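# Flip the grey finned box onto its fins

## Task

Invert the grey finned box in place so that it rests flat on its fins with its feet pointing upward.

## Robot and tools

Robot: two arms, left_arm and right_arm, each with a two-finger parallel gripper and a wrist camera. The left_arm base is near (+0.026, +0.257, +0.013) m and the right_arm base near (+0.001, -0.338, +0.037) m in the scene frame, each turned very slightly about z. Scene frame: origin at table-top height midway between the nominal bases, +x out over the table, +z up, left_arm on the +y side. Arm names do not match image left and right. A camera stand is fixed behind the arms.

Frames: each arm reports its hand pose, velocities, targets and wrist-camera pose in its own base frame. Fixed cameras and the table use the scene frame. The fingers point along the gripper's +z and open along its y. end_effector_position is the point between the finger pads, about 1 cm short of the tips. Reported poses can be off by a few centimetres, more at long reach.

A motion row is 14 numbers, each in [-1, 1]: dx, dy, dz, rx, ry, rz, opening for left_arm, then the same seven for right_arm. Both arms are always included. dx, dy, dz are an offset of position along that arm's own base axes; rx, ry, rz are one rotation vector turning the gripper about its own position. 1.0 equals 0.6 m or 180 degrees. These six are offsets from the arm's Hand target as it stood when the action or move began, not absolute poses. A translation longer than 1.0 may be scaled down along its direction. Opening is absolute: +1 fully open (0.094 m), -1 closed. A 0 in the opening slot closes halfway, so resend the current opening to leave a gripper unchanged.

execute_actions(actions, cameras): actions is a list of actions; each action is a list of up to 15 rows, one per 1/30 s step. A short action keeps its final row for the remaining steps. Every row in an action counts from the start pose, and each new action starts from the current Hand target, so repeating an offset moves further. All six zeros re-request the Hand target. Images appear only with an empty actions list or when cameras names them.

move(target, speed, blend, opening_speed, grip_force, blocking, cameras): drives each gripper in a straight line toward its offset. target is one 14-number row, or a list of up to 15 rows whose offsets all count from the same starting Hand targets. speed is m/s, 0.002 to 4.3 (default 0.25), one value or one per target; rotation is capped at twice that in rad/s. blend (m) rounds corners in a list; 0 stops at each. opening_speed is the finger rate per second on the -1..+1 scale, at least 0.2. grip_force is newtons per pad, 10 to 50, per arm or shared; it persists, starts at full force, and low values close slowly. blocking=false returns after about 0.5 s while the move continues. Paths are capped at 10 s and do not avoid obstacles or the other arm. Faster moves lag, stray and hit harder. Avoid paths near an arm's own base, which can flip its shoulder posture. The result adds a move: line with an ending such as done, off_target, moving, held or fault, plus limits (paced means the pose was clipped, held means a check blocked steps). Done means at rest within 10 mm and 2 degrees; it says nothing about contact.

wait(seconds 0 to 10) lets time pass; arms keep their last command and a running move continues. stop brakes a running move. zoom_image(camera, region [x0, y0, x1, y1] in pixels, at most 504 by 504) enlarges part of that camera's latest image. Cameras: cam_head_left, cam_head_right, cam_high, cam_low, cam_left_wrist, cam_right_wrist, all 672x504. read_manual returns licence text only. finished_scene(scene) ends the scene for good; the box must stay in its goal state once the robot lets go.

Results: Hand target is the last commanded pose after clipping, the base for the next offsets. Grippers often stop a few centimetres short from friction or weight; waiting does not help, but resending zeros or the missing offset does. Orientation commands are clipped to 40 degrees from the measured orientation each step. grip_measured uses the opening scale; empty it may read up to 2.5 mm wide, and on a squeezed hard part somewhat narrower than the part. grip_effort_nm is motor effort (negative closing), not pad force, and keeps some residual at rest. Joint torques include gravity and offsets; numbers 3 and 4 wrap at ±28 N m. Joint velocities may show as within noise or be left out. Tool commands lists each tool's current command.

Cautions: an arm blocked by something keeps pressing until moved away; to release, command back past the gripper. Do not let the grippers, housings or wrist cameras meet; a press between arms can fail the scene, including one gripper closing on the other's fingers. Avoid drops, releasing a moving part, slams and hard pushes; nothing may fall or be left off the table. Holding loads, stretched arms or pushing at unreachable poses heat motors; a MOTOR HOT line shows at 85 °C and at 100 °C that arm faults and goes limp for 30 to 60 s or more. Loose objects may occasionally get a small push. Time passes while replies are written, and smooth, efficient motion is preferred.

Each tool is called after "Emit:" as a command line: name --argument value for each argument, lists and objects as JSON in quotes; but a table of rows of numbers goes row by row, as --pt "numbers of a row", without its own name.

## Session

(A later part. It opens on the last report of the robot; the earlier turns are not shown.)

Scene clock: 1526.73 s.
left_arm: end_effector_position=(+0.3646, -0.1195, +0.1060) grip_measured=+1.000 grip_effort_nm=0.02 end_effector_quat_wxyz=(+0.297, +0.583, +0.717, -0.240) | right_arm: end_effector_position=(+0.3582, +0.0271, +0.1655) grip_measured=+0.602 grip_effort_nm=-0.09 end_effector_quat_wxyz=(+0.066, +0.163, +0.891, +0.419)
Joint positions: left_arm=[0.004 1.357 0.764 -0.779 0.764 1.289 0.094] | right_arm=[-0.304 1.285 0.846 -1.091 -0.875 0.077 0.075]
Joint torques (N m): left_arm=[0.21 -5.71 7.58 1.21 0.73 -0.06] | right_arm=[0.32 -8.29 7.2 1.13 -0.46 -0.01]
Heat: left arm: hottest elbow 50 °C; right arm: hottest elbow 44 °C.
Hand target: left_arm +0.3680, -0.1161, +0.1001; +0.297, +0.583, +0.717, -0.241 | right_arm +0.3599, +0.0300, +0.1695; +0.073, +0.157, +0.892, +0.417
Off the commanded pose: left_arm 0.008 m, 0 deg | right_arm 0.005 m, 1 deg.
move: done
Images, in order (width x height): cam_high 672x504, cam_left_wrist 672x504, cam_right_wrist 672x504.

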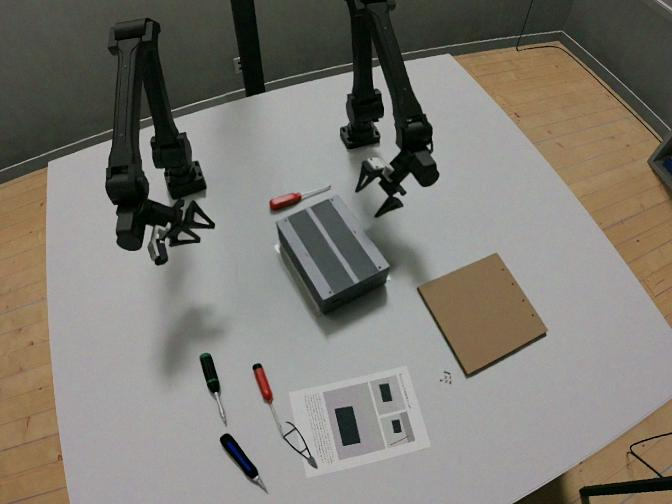

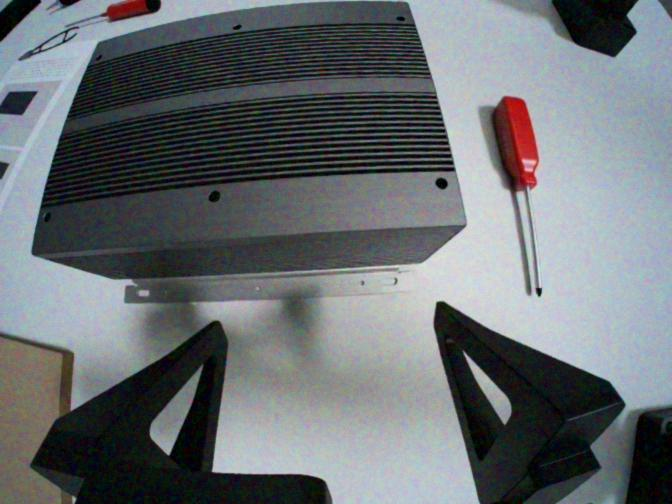

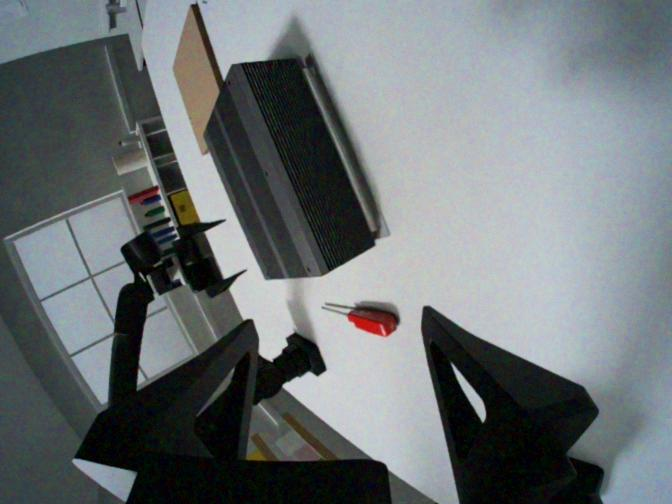

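Emit:
move --target '[0.0167,-0.045,-0.1335,0,0,0,1,0.0967,0.1925,-0.23,0,0,0,0.6]' --speed 0.15 --cameras '["cam_low","cam_high","cam_left_wrist","cam_right_wrist"]'

Scene clock: 1551.70 s.
left_arm: end_effector_position=(+0.3807, -0.1397, +0.0292) grip_measured=+1.000 grip_effort_nm=0.02 end_effector_quat_wxyz=(+0.305, +0.585, +0.713, -0.236) | right_arm: end_effector_position=(+0.4177, +0.1402, +0.0342) grip_measured=+0.602 grip_effort_nm=-0.09 end_effector_quat_wxyz=(+0.075, +0.160, +0.892, +0.416)
Joint positions: left_arm=[-0.053 1.551 0.698 -0.446 0.753 1.213 0.094] | right_arm=[0.042 1.591 0.711 -0.258 -0.786 0.578 0.075]
Joint torques (N m): left_arm=[-1.61 -6.95 5.86 1.55 0.46 -0.34] | right_arm=[0.03 -8.7 5.57 1.76 -0.29 -0.03]
Heat: left arm: hottest elbow 48 °C; right arm: hottest elbow 45 °C.
Hand target: left_arm +0.3780, -0.1431, +0.0199; +0.297, +0.583, +0.717, -0.241 | right_arm +0.4180, +0.1453, +0.0317; +0.073, +0.158, +0.892, +0.416
Off the commanded pose: left_arm 0.010 m, 1 deg | right_arm 0.006 m, 0 deg.
move: done
Images, in order (width x height): cam_high 672x504, cam_low 672x504, cam_left_wrist 672x504, cam_right_wrist 672x504.

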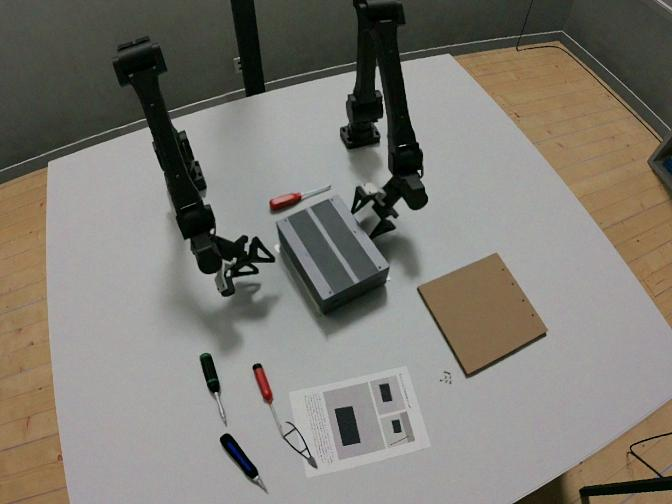

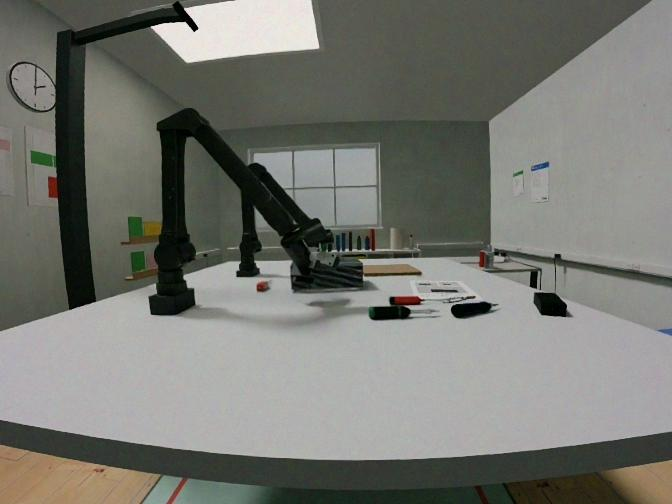

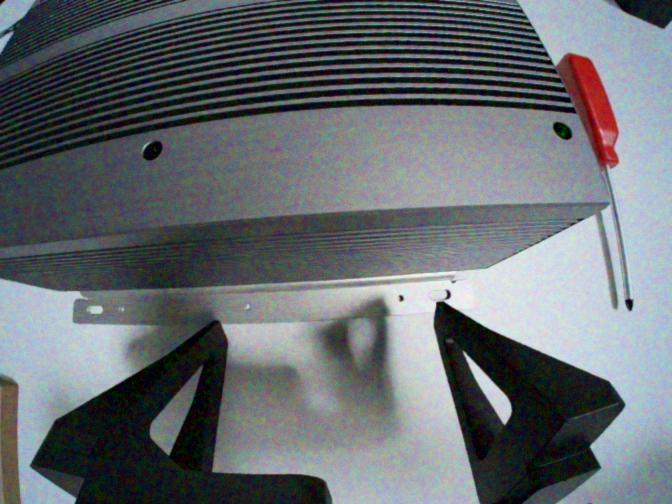

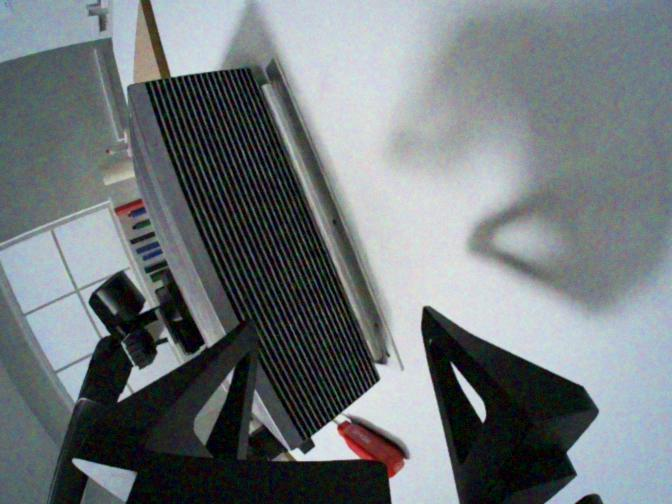

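Emit:
move --target '[0.0095,-0.0457,-0.01,0,0,0,1,-0.0072,0.0578,-0.0333,0,0,0,0.6]' --speed 0.1 --cameras '["cam_low","cam_high","cam_left_wrist","cam_right_wrist"]'

Scene clock: 1563.60 s.
left_arm: end_effector_position=(+0.3851, -0.1584, +0.0207) grip_measured=+1.000 grip_effort_nm=0.02 end_effector_quat_wxyz=(+0.301, +0.584, +0.718, -0.231) | right_arm: end_effector_position=(+0.4137, +0.1751, +0.0147) grip_measured=+0.602 grip_effort_nm=-0.09 end_effector_quat_wxyz=(+0.075, +0.159, +0.892, +0.416)
Joint positions: left_arm=[-0.109 1.576 0.698 -0.373 0.723 1.135 0.094] | right_arm=[0.137 1.639 0.679 -0.099 -0.742 0.693 0.075]
Joint torques (N m): left_arm=[-3.14 -7.18 6.16 2.13 0.81 -0.52] | right_arm=[0.38 -8.7 5.23 1.94 -0.28 0.01]
Heat: left arm: hottest elbow 46 °C; right arm: hottest elbow 43 °C.
Hand target: left_arm +0.3837, -0.1704, +0.0139; +0.297, +0.582, +0.717, -0.241 | right_arm +0.4136, +0.1801, +0.0117; +0.073, +0.157, +0.892, +0.417
Off the commanded pose: left_arm 0.014 m, 1 deg | right_arm 0.006 m, 0 deg.
move: off_target (left_arm)
Images, in order (width x height): cam_high 672x504, cam_low 672x504, cam_left_wrist 672x504, cam_right_wrist 672x504.

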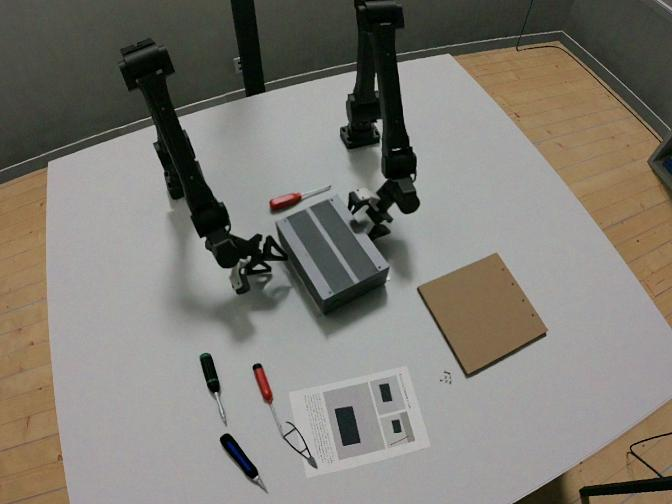

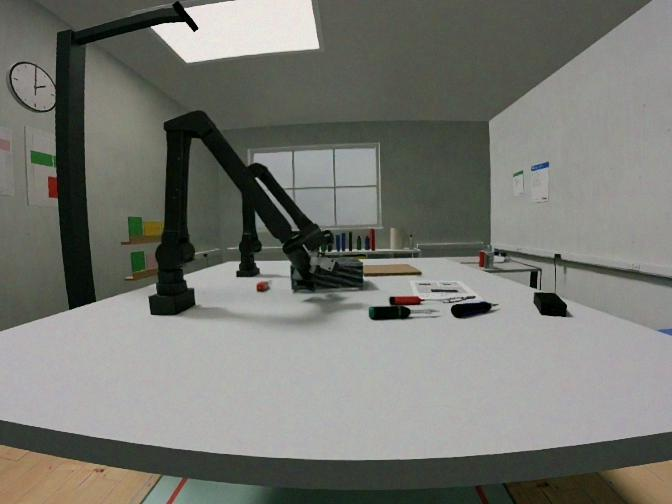

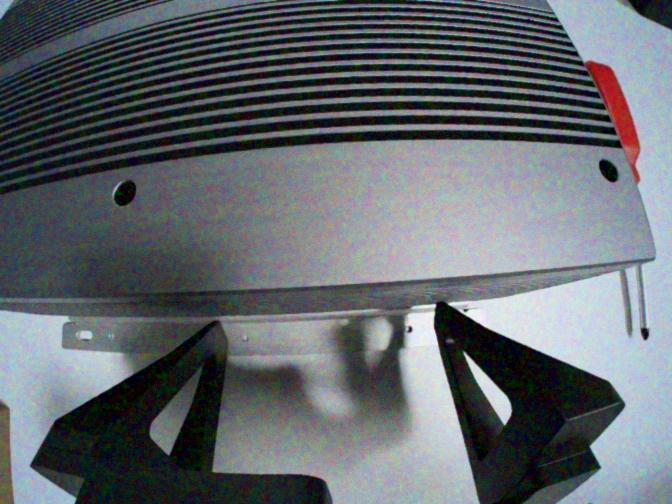

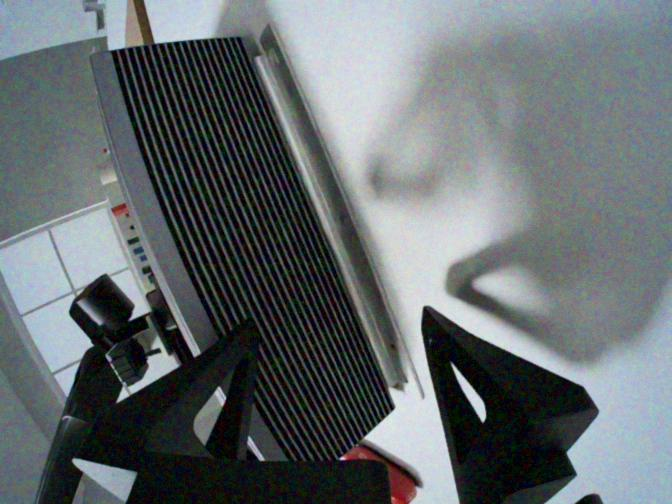

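Emit:
move --target '[0.0041,-0.0196,0,0,0,0,1,0,0,0,0,0,0,0.6]' --speed 0.06 --cameras '["cam_left_wrist"]'

Scene clock: 1577.60 s.
left_arm: end_effector_position=(+0.3851, -0.1680, +0.0205) grip_measured=+1.000 grip_effort_nm=0.02 end_effector_quat_wxyz=(+0.299, +0.581, +0.720, -0.232) | right_arm: end_effector_position=(+0.4137, +0.1751, +0.0147) grip_measured=+0.602 grip_effort_nm=-0.09 end_effector_quat_wxyz=(+0.075, +0.159, +0.892, +0.416)
Joint positions: left_arm=[-0.136 1.578 0.698 -0.352 0.714 1.096 0.094] | right_arm=[0.137 1.639 0.679 -0.099 -0.742 0.693 0.075]
Joint torques (N m): left_arm=[-3.66 -6.77 6.64 2.3 0.75 -0.5] | right_arm=[0.44 -8.82 5.12 1.74 -0.28 -0.02]
Heat: left arm: hottest elbow 44 °C; right arm: hottest elbow 43 °C.
Hand target: left_arm +0.3862, -0.1823, +0.0139; +0.296, +0.583, +0.717, -0.241 | right_arm +0.4136, +0.1801, +0.0117; +0.073, +0.157, +0.892, +0.417
Off the commanded pose: left_arm 0.016 m, 1 deg | right_arm 0.006 m, 0 deg.
move: off_target (left_arm)
Images, in order (width x height): cam_left_wrist 672x504.

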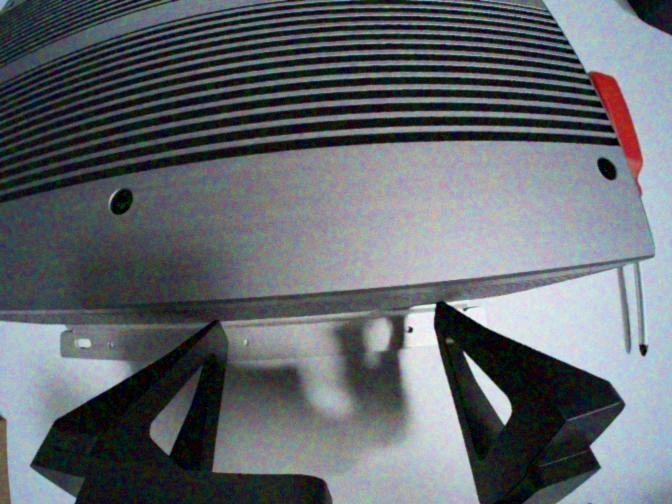

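Emit:
wait --seconds 0.5 --cameras '["cam_high","cam_head_left","cam_right_wrist"]'

Emit:
zoom_image --camera "cam_high" --region '[200, 150, 440, 330]'

Emit:
zoom_image --camera "cam_head_left" --region '[220, 190, 460, 370]'

Scene clock: 1588.17 s.
left_arm: end_effector_position=(+0.3851, -0.1680, +0.0205) grip_measured=+1.000 grip_effort_nm=0.02 end_effector_quat_wxyz=(+0.299, +0.581, +0.720, -0.233) | right_arm: end_effector_position=(+0.4137, +0.1751, +0.0147) grip_measured=+0.602 grip_effort_nm=-0.09 end_effector_quat_wxyz=(+0.075, +0.159, +0.892, +0.416)
Joint positions: left_arm=[-0.136 1.578 0.698 -0.352 0.714 1.095 0.094] | right_arm=[0.137 1.639 0.679 -0.099 -0.742 0.693 0.075]
Joint torques (N m): left_arm=[-3.6 -6.89 6.63 2.35 0.75 -0.51] | right_arm=[0.32 -9.17 5.39 1.87 -0.27 -0.01]
Heat: left arm: hottest elbow 43 °C; right arm: hottest elbow 43 °C.
Hand target: left_arm +0.3862, -0.1823, +0.0140; +0.297, +0.583, +0.717, -0.241 | right_arm +0.4136, +0.1801, +0.0117; +0.073, +0.157, +0.892, +0.417
Tool commands: left_gripper/opening=+1.0 right_gripper/opening=+0.6
Off the commanded pose: left_arm 0.016 m, 1 deg | right_arm 0.006 m, 0 deg.
wait: 0.50 s; at rest from the start
Images, in order (width x height): cam_head_left 672x504, cam_high 672x504, cam_right_wrist 672x504.

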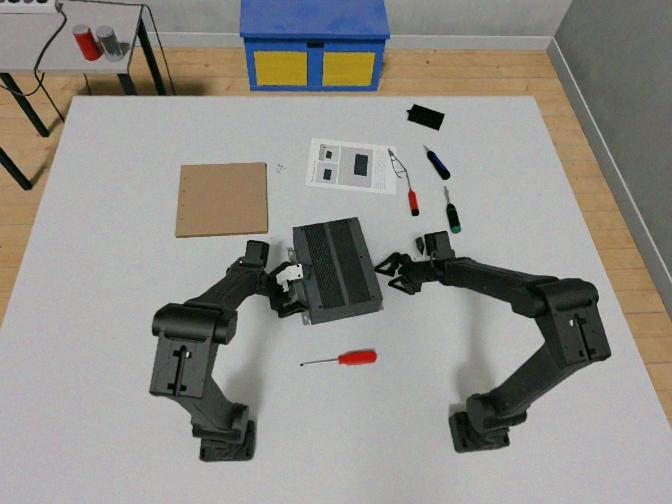

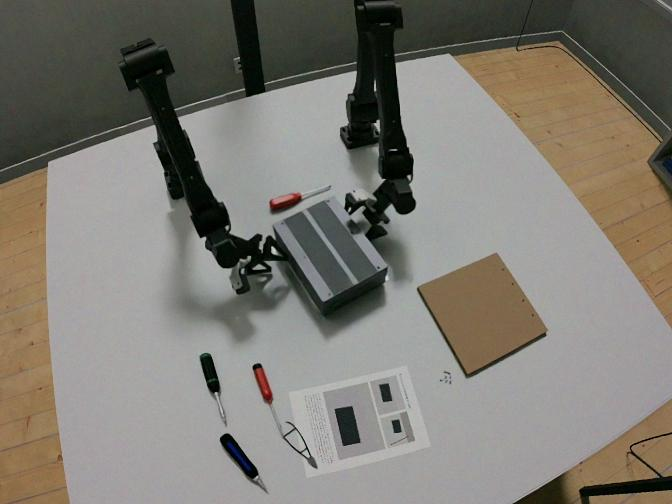

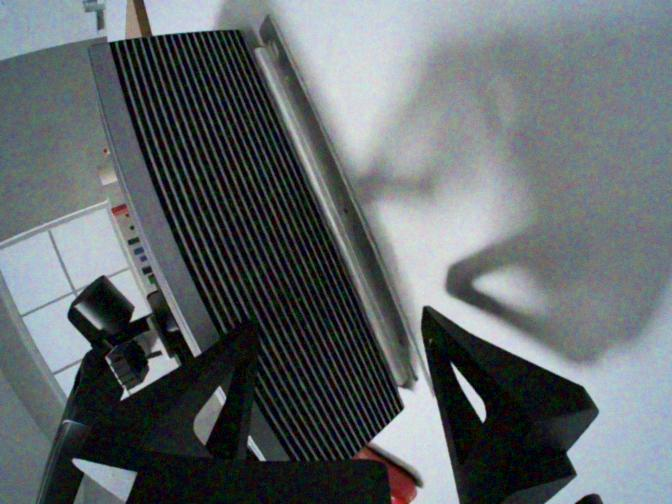

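Scaled by 2.100.

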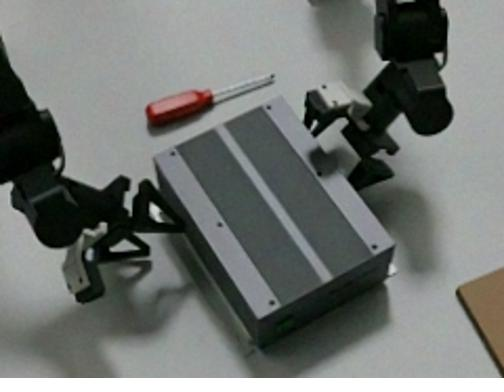

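Scaled by 2.100.

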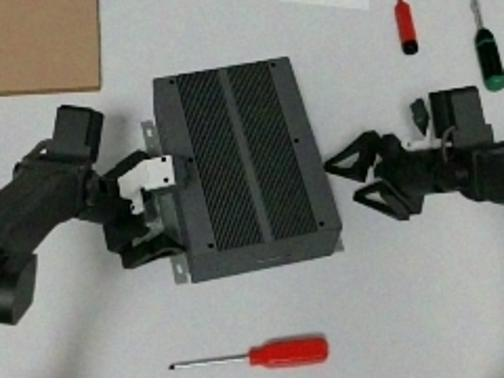

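Emit:
move --target '[0,0,0,0,0,0,1,-0.004,0.033,0,0,0,0,0.6]' --speed 0.06 --cameras '["cam_left_wrist","cam_head_left","cam_right_wrist"]'

Scene clock: 1595.80 s.
left_arm: end_effector_position=(+0.3851, -0.1680, +0.0205) grip_measured=+1.000 grip_effort_nm=0.02 end_effector_quat_wxyz=(+0.299, +0.581, +0.720, -0.233) | right_arm: end_effector_position=(+0.4156, +0.1824, +0.0128) grip_measured=+0.601 grip_effort_nm=-0.07 end_effector_quat_wxyz=(+0.080, +0.175, +0.891, +0.411)
Joint positions: left_arm=[-0.136 1.578 0.698 -0.352 0.714 1.095 0.094] | right_arm=[0.163 1.639 0.672 -0.055 -0.706 0.757 0.075]
Joint torques (N m): left_arm=[-3.6 -6.83 6.6 2.35 0.74 -0.5] | right_arm=[2.32 -9.05 5.38 2.09 -0.64 -0.12]
Heat: left arm: hottest elbow 43 °C; right arm: hottest elbow 42 °C.
Hand target: left_arm +0.3862, -0.1823, +0.0140; +0.297, +0.583, +0.717, -0.241 | right_arm +0.4114, +0.1998, +0.0117; +0.074, +0.157, +0.892, +0.417
Off the commanded pose: left_arm 0.016 m, 1 deg | right_arm 0.018 m, 2 deg.
move: off_target (left_arm, right_arm)
Images, in order (width x height): cam_head_left 672x504, cam_left_wrist 672x504, cam_right_wrist 672x504.

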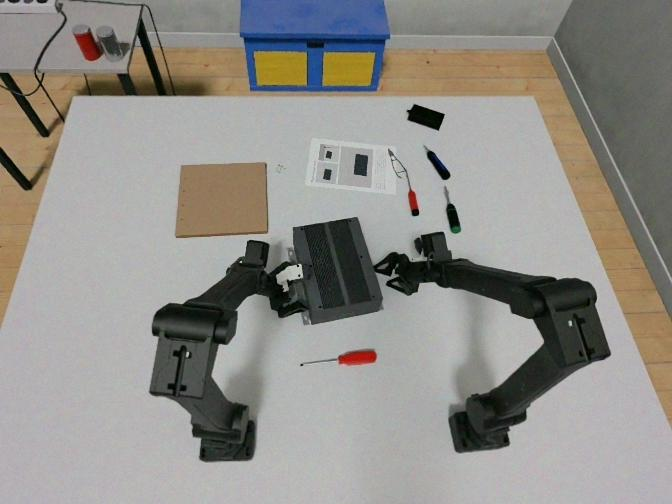

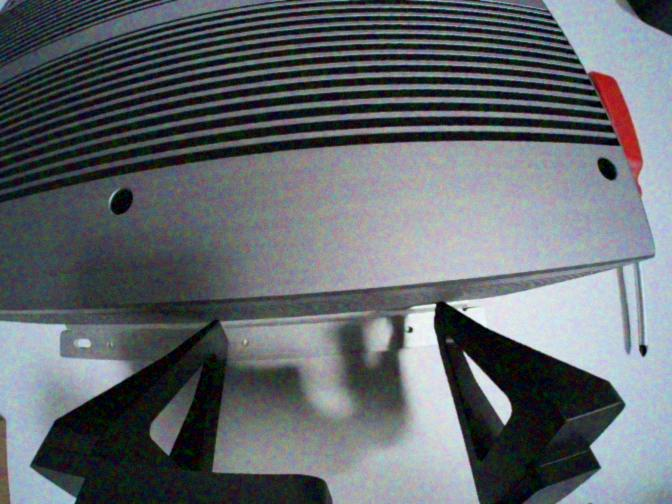

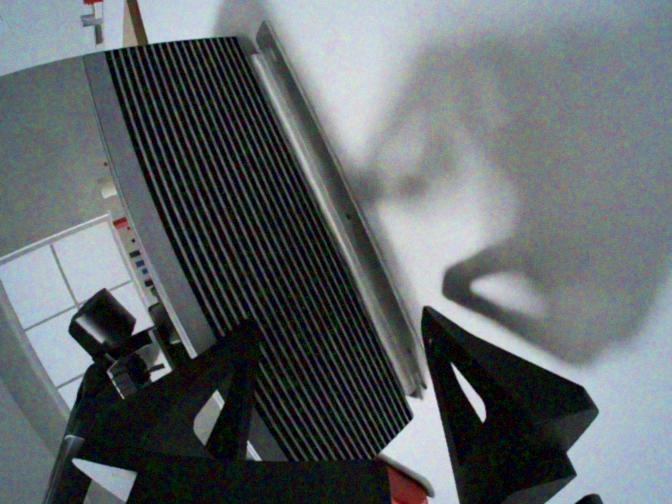

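Emit:
move --target '[0.0051,-0.0245,0,0,0,0,1,-0.003,0.0248,0,0,0,0,0.6]' --speed 0.04 --cameras '["cam_left_wrist","cam_right_wrist"]'

Scene clock: 1605.73 s.
left_arm: end_effector_position=(+0.3856, -0.1716, +0.0199) grip_measured=+1.000 grip_effort_nm=0.02 end_effector_quat_wxyz=(+0.295, +0.572, +0.729, -0.233) | right_arm: end_effector_position=(+0.4218, +0.1820, +0.0129) grip_measured=+0.601 grip_effort_nm=-0.05 end_effector_quat_wxyz=(+0.089, +0.194, +0.888, +0.406)
Joint positions: left_arm=[-0.148 1.578 0.698 -0.342 0.701 1.053 0.094] | right_arm=[0.17 1.639 0.67 -0.023 -0.674 0.808 0.075]
Joint torques (N m): left_arm=[-5.66 -6.36 7.2 3.1 0.76 -0.53] | right_arm=[5.07 -8.82 5.2 1.99 -1.13 -0.24]
Heat: left arm: hottest elbow 42 °C; right arm: hottest elbow 42 °C.
Hand target: left_arm +0.3892, -0.1970, +0.0140; +0.297, +0.583, +0.717, -0.241 | right_arm +0.4095, +0.2148, +0.0117; +0.073, +0.157, +0.892, +0.417
Off the commanded pose: left_arm 0.026 m, 2 deg | right_arm 0.035 m, 5 deg.
move: off_target (left_arm, right_arm)
Images, in order (width x height): cam_left_wrist 672x504, cam_right_wrist 672x504.

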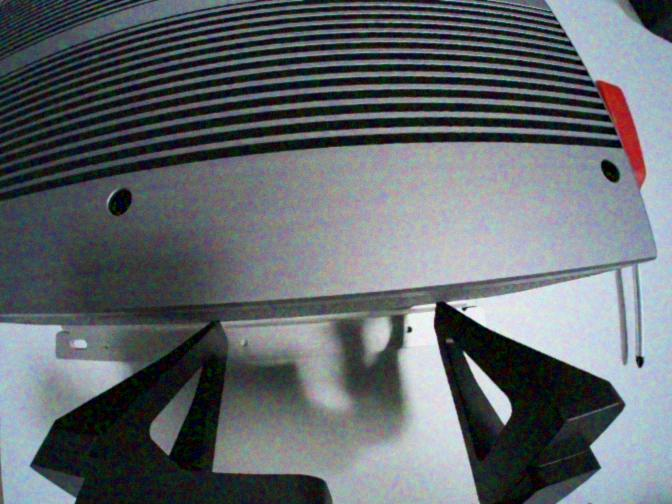

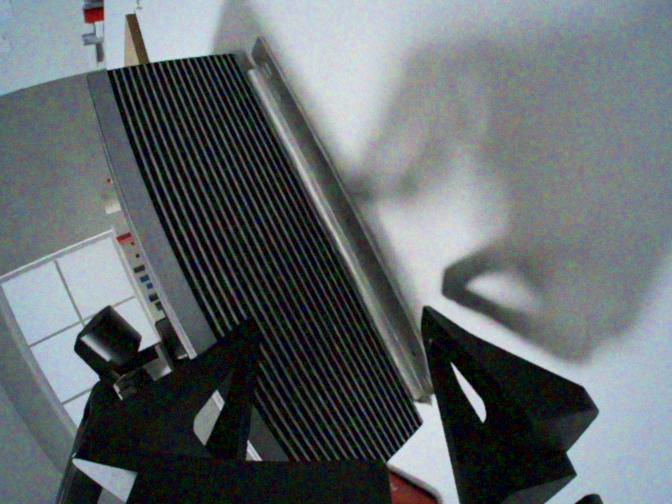

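Emit:
move --target '[0.0051,-0.0245,0,0,0,0,1,0.005,0.0232,0,0,0,0.0556,0.6]' --speed 0.04 --cameras '["cam_left_wrist","cam_right_wrist"]'

Scene clock: 1620.83 s.
left_arm: end_effector_position=(+0.3860, -0.1732, +0.0190) grip_measured=+1.000 grip_effort_nm=0.02 end_effector_quat_wxyz=(+0.290, +0.563, +0.738, -0.233) | right_arm: end_effector_position=(+0.4286, +0.1819, +0.0134) grip_measured=+0.600 grip_effort_nm=0.00 end_effector_quat_wxyz=(+0.068, +0.141, +0.902, +0.403)
Joint positions: left_arm=[-0.156 1.578 0.698 -0.337 0.689 1.018 0.094] | right_arm=[0.151 1.674 0.749 -0.173 -0.726 0.644 0.075]
Joint torques (N m): left_arm=[-7.94 -6.07 7.83 3.86 0.75 -0.6] | right_arm=[6.59 -9.05 6.75 0.75 -2.64 -0.49]
Heat: left arm: hottest elbow 42 °C; right arm: hottest elbow 41 °C.
Hand target: left_arm +0.3924, -0.2116, +0.0140; +0.297, +0.582, +0.717, -0.241 | right_arm +0.4125, +0.2286, +0.0117; +0.037, +0.079, +0.903, +0.421
Off the commanded pose: left_arm 0.039 m, 4 deg | right_arm 0.050 m, 8 deg.
move: off_target (left_arm, right_arm)
Images, in order (width x height): cam_left_wrist 672x504, cam_right_wrist 672x504.

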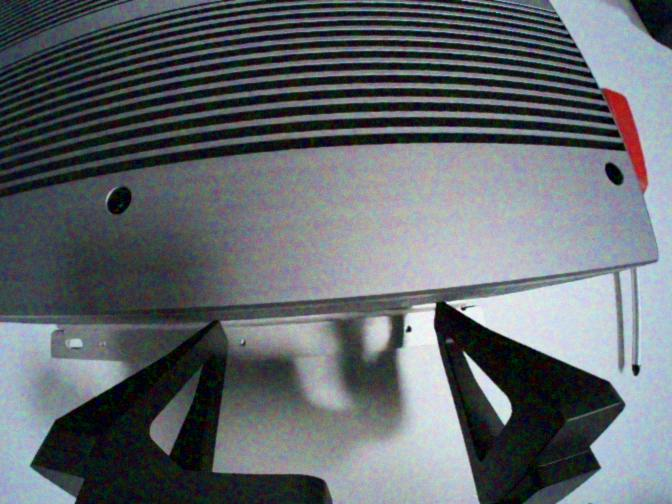

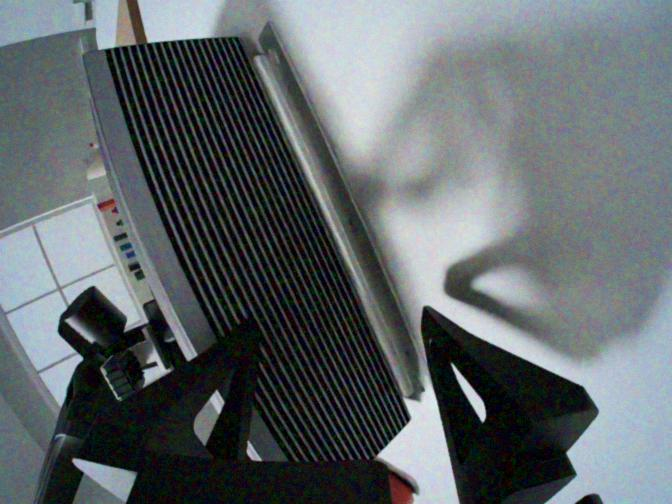

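Emit:
move --target '[-0.009,0.056,0,0,0,0,1,-0.0075,-0.126,0,0,0,0.1,0.6]' --speed 0.1 --cameras '["cam_left_wrist","cam_right_wrist","cam_head_left"]'

Scene clock: 1647.20 s.
left_arm: end_effector_position=(+0.3857, -0.1715, +0.0179) grip_measured=+1.000 grip_effort_nm=0.02 end_effector_quat_wxyz=(+0.294, +0.570, +0.730, -0.235) | right_arm: end_effector_position=(+0.3933, +0.1572, +0.0092) grip_measured=+0.600 grip_effort_nm=0.00 end_effector_quat_wxyz=(-0.040, -0.061, +0.903, +0.423)
Joint positions: left_arm=[-0.147 1.585 0.698 -0.337 0.705 1.05 0.094] | right_arm=[0.062 1.803 0.943 -0.829 -0.871 -0.129 0.075]
Joint torques (N m): left_arm=[-1.67 -7.24 6.78 1.48 1.21 0.11] | right_arm=[-1.67 -11.05 7.24 0.03 -0.48 -0.18]
Heat: left arm: hottest elbow 42 °C; right arm: hottest elbow 41 °C.
Hand target: left_arm +0.3868, -0.1781, +0.0139; +0.297, +0.583, +0.717, -0.241 | right_arm +0.4080, +0.1531, +0.0116; -0.030, -0.063, +0.904, +0.422
Off the commanded pose: left_arm 0.008 m, 2 deg | right_arm 0.016 m, 1 deg.
move: off_target (right_arm)
Images, in order (width x height): cam_head_left 672x504, cam_left_wrist 672x504, cam_right_wrist 672x504.

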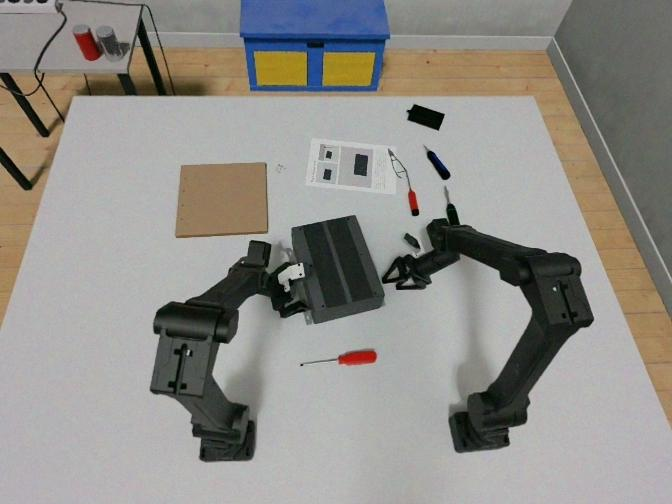

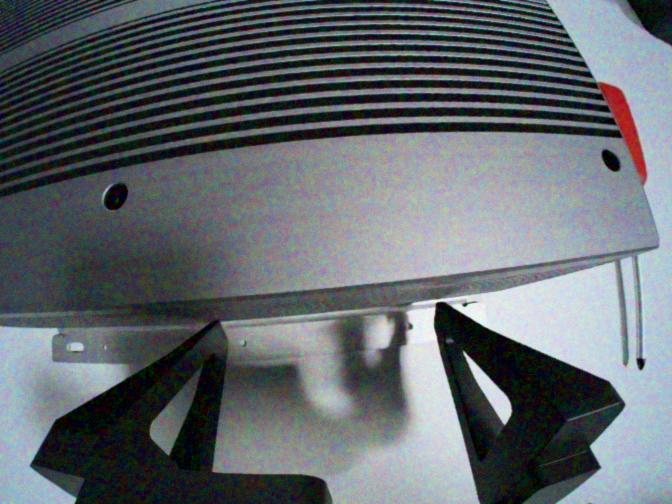

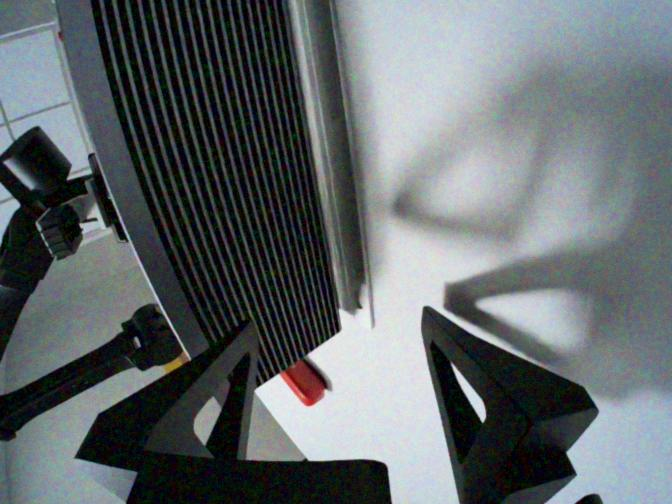

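Emit:
move --target '[0,0,0,0,0,0,1,0.025,0.033,0.003,0,0,0,0.6]' --speed 0.06 --cameras '["cam_right_wrist"]'

Scene clock: 1653.47 s.
left_arm: end_effector_position=(+0.3857, -0.1715, +0.0179) grip_measured=+1.000 grip_effort_nm=0.02 end_effector_quat_wxyz=(+0.294, +0.570, +0.730, -0.235) | right_arm: end_effector_position=(+0.4087, +0.1662, +0.0107) grip_measured=+0.600 grip_effort_nm=0.00 end_effector_quat_wxyz=(-0.039, -0.055, +0.904, +0.422)
Joint positions: left_arm=[-0.147 1.585 0.698 -0.337 0.705 1.05 0.094] | right_arm=[0.081 1.822 0.983 -0.817 -0.871 -0.082 0.075]
Joint torques (N m): left_arm=[-1.61 -7.3 6.78 1.51 1.21 0.1] | right_arm=[0.32 -11.93 7.53 0.88 -0.71 -0.03]
Heat: left arm: hottest elbow 42 °C; right arm: hottest elbow 42 °C.
Hand target: left_arm +0.3868, -0.1781, +0.0139; +0.297, +0.583, +0.717, -0.241 | right_arm +0.4231, +0.1728, +0.0135; -0.030, -0.063, +0.904, +0.422
Off the commanded pose: left_arm 0.008 m, 2 deg | right_arm 0.016 m, 1 deg.
move: off_target (right_arm)
Images, in order (width x height): cam_right_wrist 672x504.

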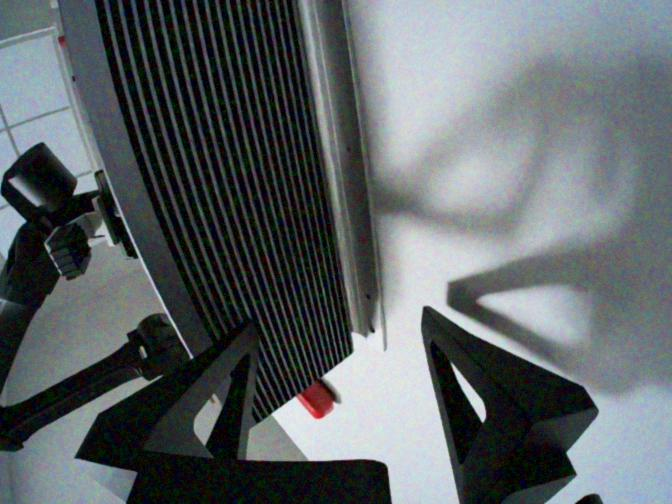

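Emit:
move --target '[0.007,-0.033,0,0,0,0,1,-0.004,0.05,0,0,0,0,0.6]' --speed 0.05

Emit:
move --target '[0.004,-0.02,0,0,0,0,1,-0.003,0.02,0,0,0,0,0.6]' --speed 0.04 --cameras '["cam_right_wrist","cam_left_wrist"]'

Scene clock: 1660.73 s.
left_arm: end_effector_position=(+0.3868, -0.1727, +0.0152) grip_measured=+1.000 grip_effort_nm=0.02 end_effector_quat_wxyz=(+0.291, +0.565, +0.736, -0.233) | right_arm: end_effector_position=(+0.4191, +0.1770, +0.0091) grip_measured=+0.600 grip_effort_nm=0.00 end_effector_quat_wxyz=(-0.029, -0.039, +0.907, +0.418)
Joint positions: left_arm=[-0.153 1.591 0.698 -0.325 0.693 1.028 0.094] | right_arm=[0.105 1.823 0.983 -0.739 -0.865 0.015 0.075]
Joint torques (N m): left_arm=[-5.3 -7.18 7.6 2.52 1.06 -0.31] | right_arm=[3.55 -12.4 6.35 1.13 -0.94 0.06]
Heat: left arm: hottest elbow 42 °C; right arm: hottest elbow 42 °C.
Hand target: left_arm +0.3911, -0.1978, +0.0139; +0.297, +0.582, +0.717, -0.241 | right_arm +0.4207, +0.2028, +0.0135; -0.030, -0.063, +0.904, +0.422
Off the commanded pose: left_arm 0.026 m, 3 deg | right_arm 0.026 m, 3 deg.
move: off_target (left_arm, right_arm)

Scene clock: 1661.80 s.
left_arm: end_effector_position=(+0.3870, -0.1735, +0.0146) grip_measured=+1.000 grip_effort_nm=0.02 end_effector_quat_wxyz=(+0.288, +0.561, +0.741, -0.232) | right_arm: end_effector_position=(+0.4245, +0.1778, +0.0091) grip_measured=+0.600 grip_effort_nm=0.00 end_effector_quat_wxyz=(-0.023, -0.030, +0.908, +0.417)
Joint positions: left_arm=[-0.158 1.591 0.698 -0.323 0.685 1.011 0.094] | right_arm=[0.107 1.821 0.983 -0.709 -0.862 0.051 0.075]
Joint torques (N m): left_arm=[-7.18 -6.77 8.09 3.14 0.98 -0.47] | right_arm=[5.54 -12.63 6.01 1.35 -1.08 0.02]
Heat: left arm: hottest elbow 42 °C; right arm: hottest elbow 42 °C.
Hand target: left_arm +0.3935, -0.2098, +0.0139; +0.296, +0.582, +0.717, -0.241 | right_arm +0.4189, +0.2148, +0.0135; -0.030, -0.063, +0.904, +0.422
Off the commanded pose: left_arm 0.037 m, 4 deg | right_arm 0.038 m, 4 deg.
move: off_target (left_arm, right_arm)
Images, in order (width x height): cam_left_wrist 672x504, cam_right_wrist 672x504.

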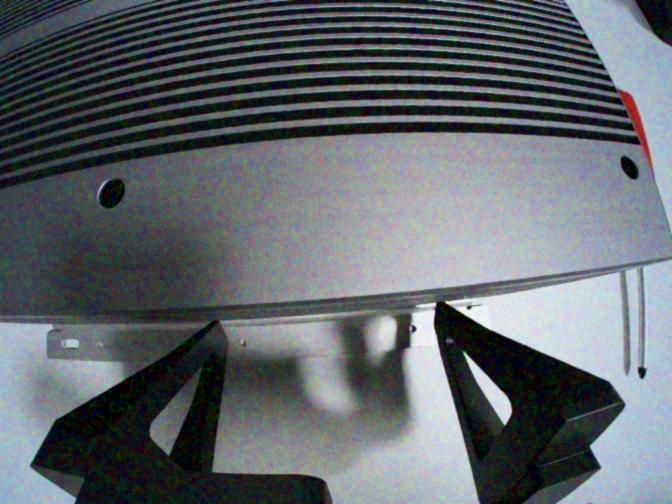

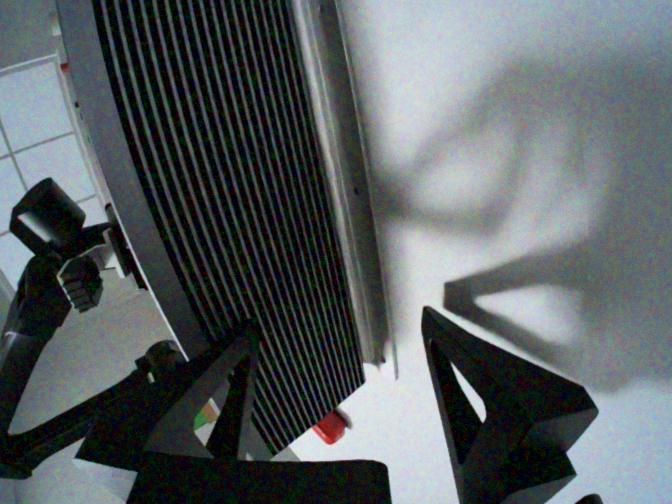

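Emit:
move --target '[0.006,-0.03,0,0,0,0,1,-0.02,0.03,0,0,0,0.03,0.6]' --speed 0.04 --cameras '["cam_right_wrist","cam_left_wrist"]'

Scene clock: 1695.47 s.
left_arm: end_effector_position=(+0.3869, -0.1776, +0.0139) grip_measured=+1.000 grip_effort_nm=0.02 end_effector_quat_wxyz=(+0.284, +0.553, +0.748, -0.232) | right_arm: end_effector_position=(+0.4273, +0.1753, +0.0104) grip_measured=+0.600 grip_effort_nm=0.02 end_effector_quat_wxyz=(-0.018, -0.050, +0.913, +0.405)
Joint positions: left_arm=[-0.172 1.591 0.698 -0.315 0.672 0.973 0.094] | right_arm=[0.108 1.821 1.001 -0.742 -0.834 0.001 0.075]
Joint torques (N m): left_arm=[-9.64 -6.24 8.9 3.96 0.89 -0.58] | right_arm=[8.59 -11.63 6.17 -0.38 -2.22 -0.27]
Heat: left arm: hottest elbow 42 °C; right arm: hottest elbow 42 °C.
Hand target: left_arm +0.3970, -0.2279, +0.0138; +0.296, +0.583, +0.717, -0.241 | right_arm +0.4069, +0.2329, +0.0135; -0.049, -0.106, +0.900, +0.420
Off the commanded pose: left_arm 0.051 m, 5 deg | right_arm 0.061 m, 8 deg.
move: off_target (left_arm, right_arm)
Images, in order (width x height): cam_left_wrist 672x504, cam_right_wrist 672x504.

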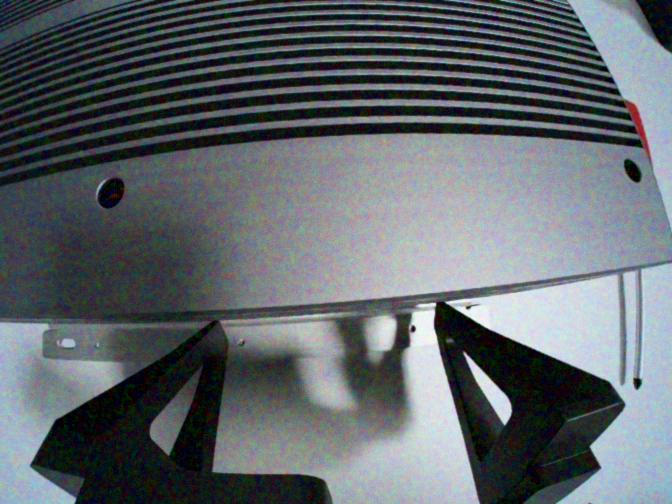

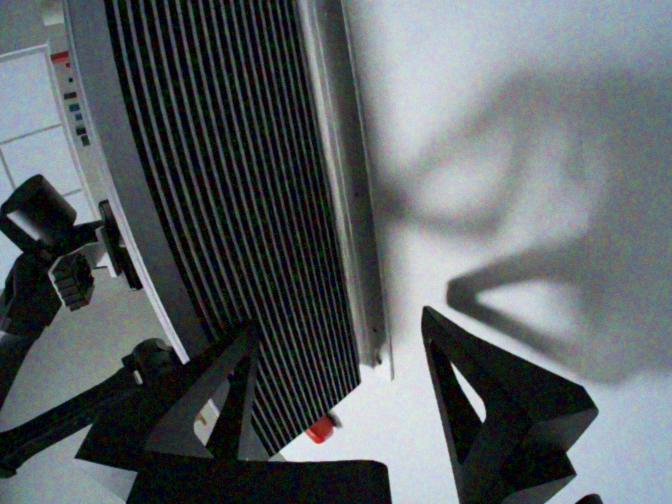

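Emit:
move --target '[0,0,0,0,0,0,1,0,0,0.05,0,0,0,0.6]' --speed 0.03 --cameras '["cam_right_wrist","cam_left_wrist","cam_low"]'

Scene clock: 1703.33 s.
left_arm: end_effector_position=(+0.3867, -0.1789, +0.0139) grip_measured=+1.000 grip_effort_nm=0.02 end_effector_quat_wxyz=(+0.283, +0.552, +0.749, -0.232) | right_arm: end_effector_position=(+0.4215, +0.1726, +0.0114) grip_measured=+0.599 grip_effort_nm=0.05 end_effector_quat_wxyz=(-0.039, -0.043, +0.917, +0.395)
Joint positions: left_arm=[-0.176 1.591 0.698 -0.312 0.67 0.965 0.094] | right_arm=[0.108 1.821 1.013 -0.802 -0.816 -0.002 0.075]
Joint torques (N m): left_arm=[-9.52 -6.12 8.92 3.89 0.95 -0.5] | right_arm=[8.7 -16.32 6.84 -0.91 -3.06 -0.26]
Heat: left arm: hottest elbow 42 °C; right arm: hottest elbow 42 °C.
Hand target: left_arm +0.3970, -0.2279, +0.0138; +0.296, +0.583, +0.717, -0.242 | right_arm +0.4068, +0.2328, +0.0435; -0.049, -0.106, +0.900, +0.420
Off the commanded pose: left_arm 0.050 m, 5 deg | right_arm 0.070 m, 8 deg.
move: off_target (left_arm, right_arm)
Images, in order (width x height): cam_low 672x504, cam_left_wrist 672x504, cam_right_wrist 672x504.

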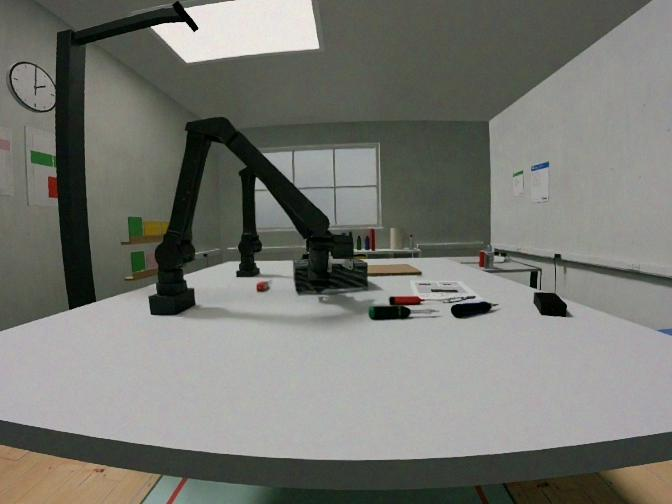

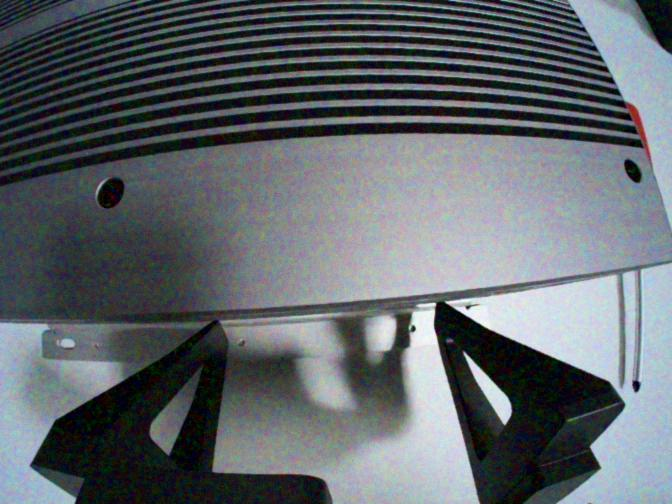

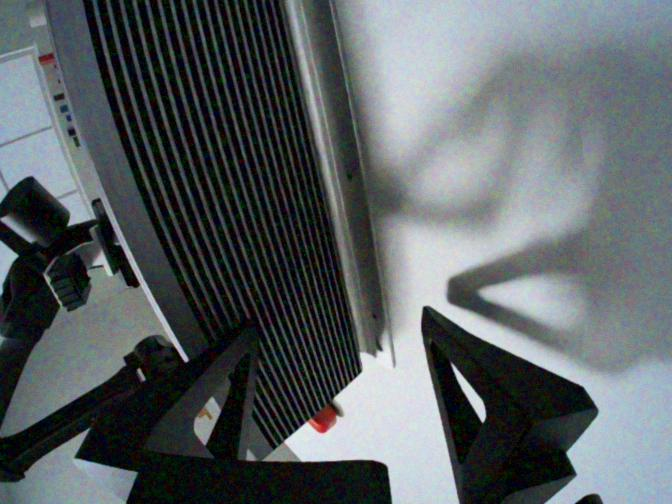

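Emit:
move --target '[0,0,0,0,0,0,1,0.0,0,0.05,0,0,0,0.6]' --speed 0.03 --cameras '["cam_right_wrist","cam_left_wrist","cam_low"]'

Scene clock: 1710.50 s.
left_arm: end_effector_position=(+0.3860, -0.1821, +0.0141) grip_measured=+1.000 grip_effort_nm=0.02 end_effector_quat_wxyz=(+0.283, +0.554, +0.747, -0.233) | right_arm: end_effector_position=(+0.4108, +0.1674, +0.0202) grip_measured=+0.598 grip_effort_nm=0.13 end_effector_quat_wxyz=(-0.059, -0.036, +0.922, +0.381)
Joint positions: left_arm=[-0.184 1.591 0.698 -0.309 0.67 0.962 0.094] | right_arm=[0.106 1.793 1.013 -0.876 -0.787 -0.007 0.075]
Joint torques (N m): left_arm=[-8.7 -5.95 9.03 3.84 0.94 -0.49] | right_arm=[9 -18.32 8.16 -1.22 -4.36 -0.27]
Heat: left arm: hottest elbow 42 °C; right arm: hottest elbow 41 °C.
Hand target: left_arm +0.3971, -0.2278, +0.0138; +0.297, +0.582, +0.717, -0.241 | right_arm +0.4069, +0.2328, +0.0735; -0.049, -0.106, +0.900, +0.420
Off the commanded pose: left_arm 0.047 m, 5 deg | right_arm 0.085 m, 10 deg.
move: off_target (left_arm, right_arm)
Images, in order (width x height): cam_low 672x504, cam_left_wrist 672x504, cam_right_wrist 672x504.

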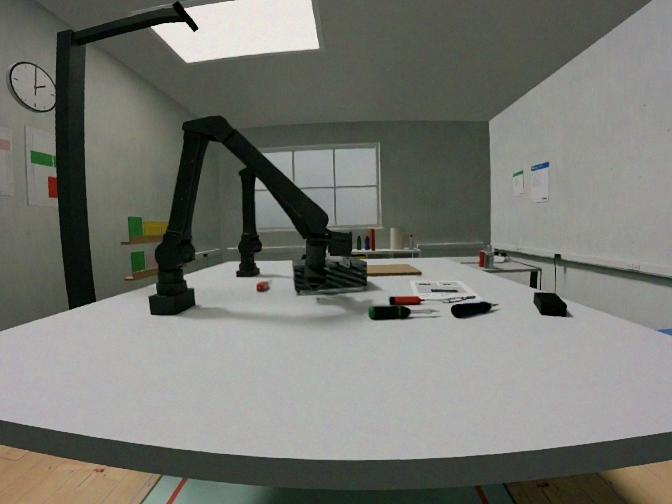

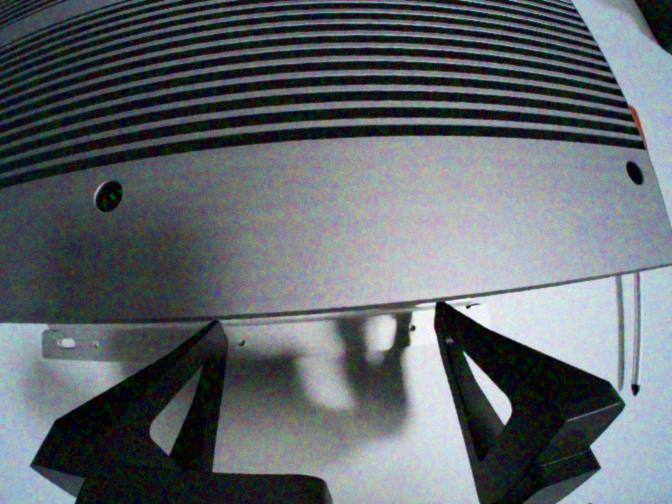

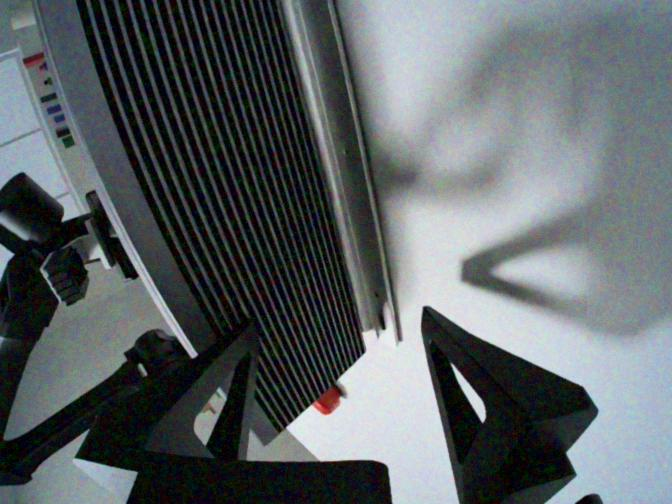

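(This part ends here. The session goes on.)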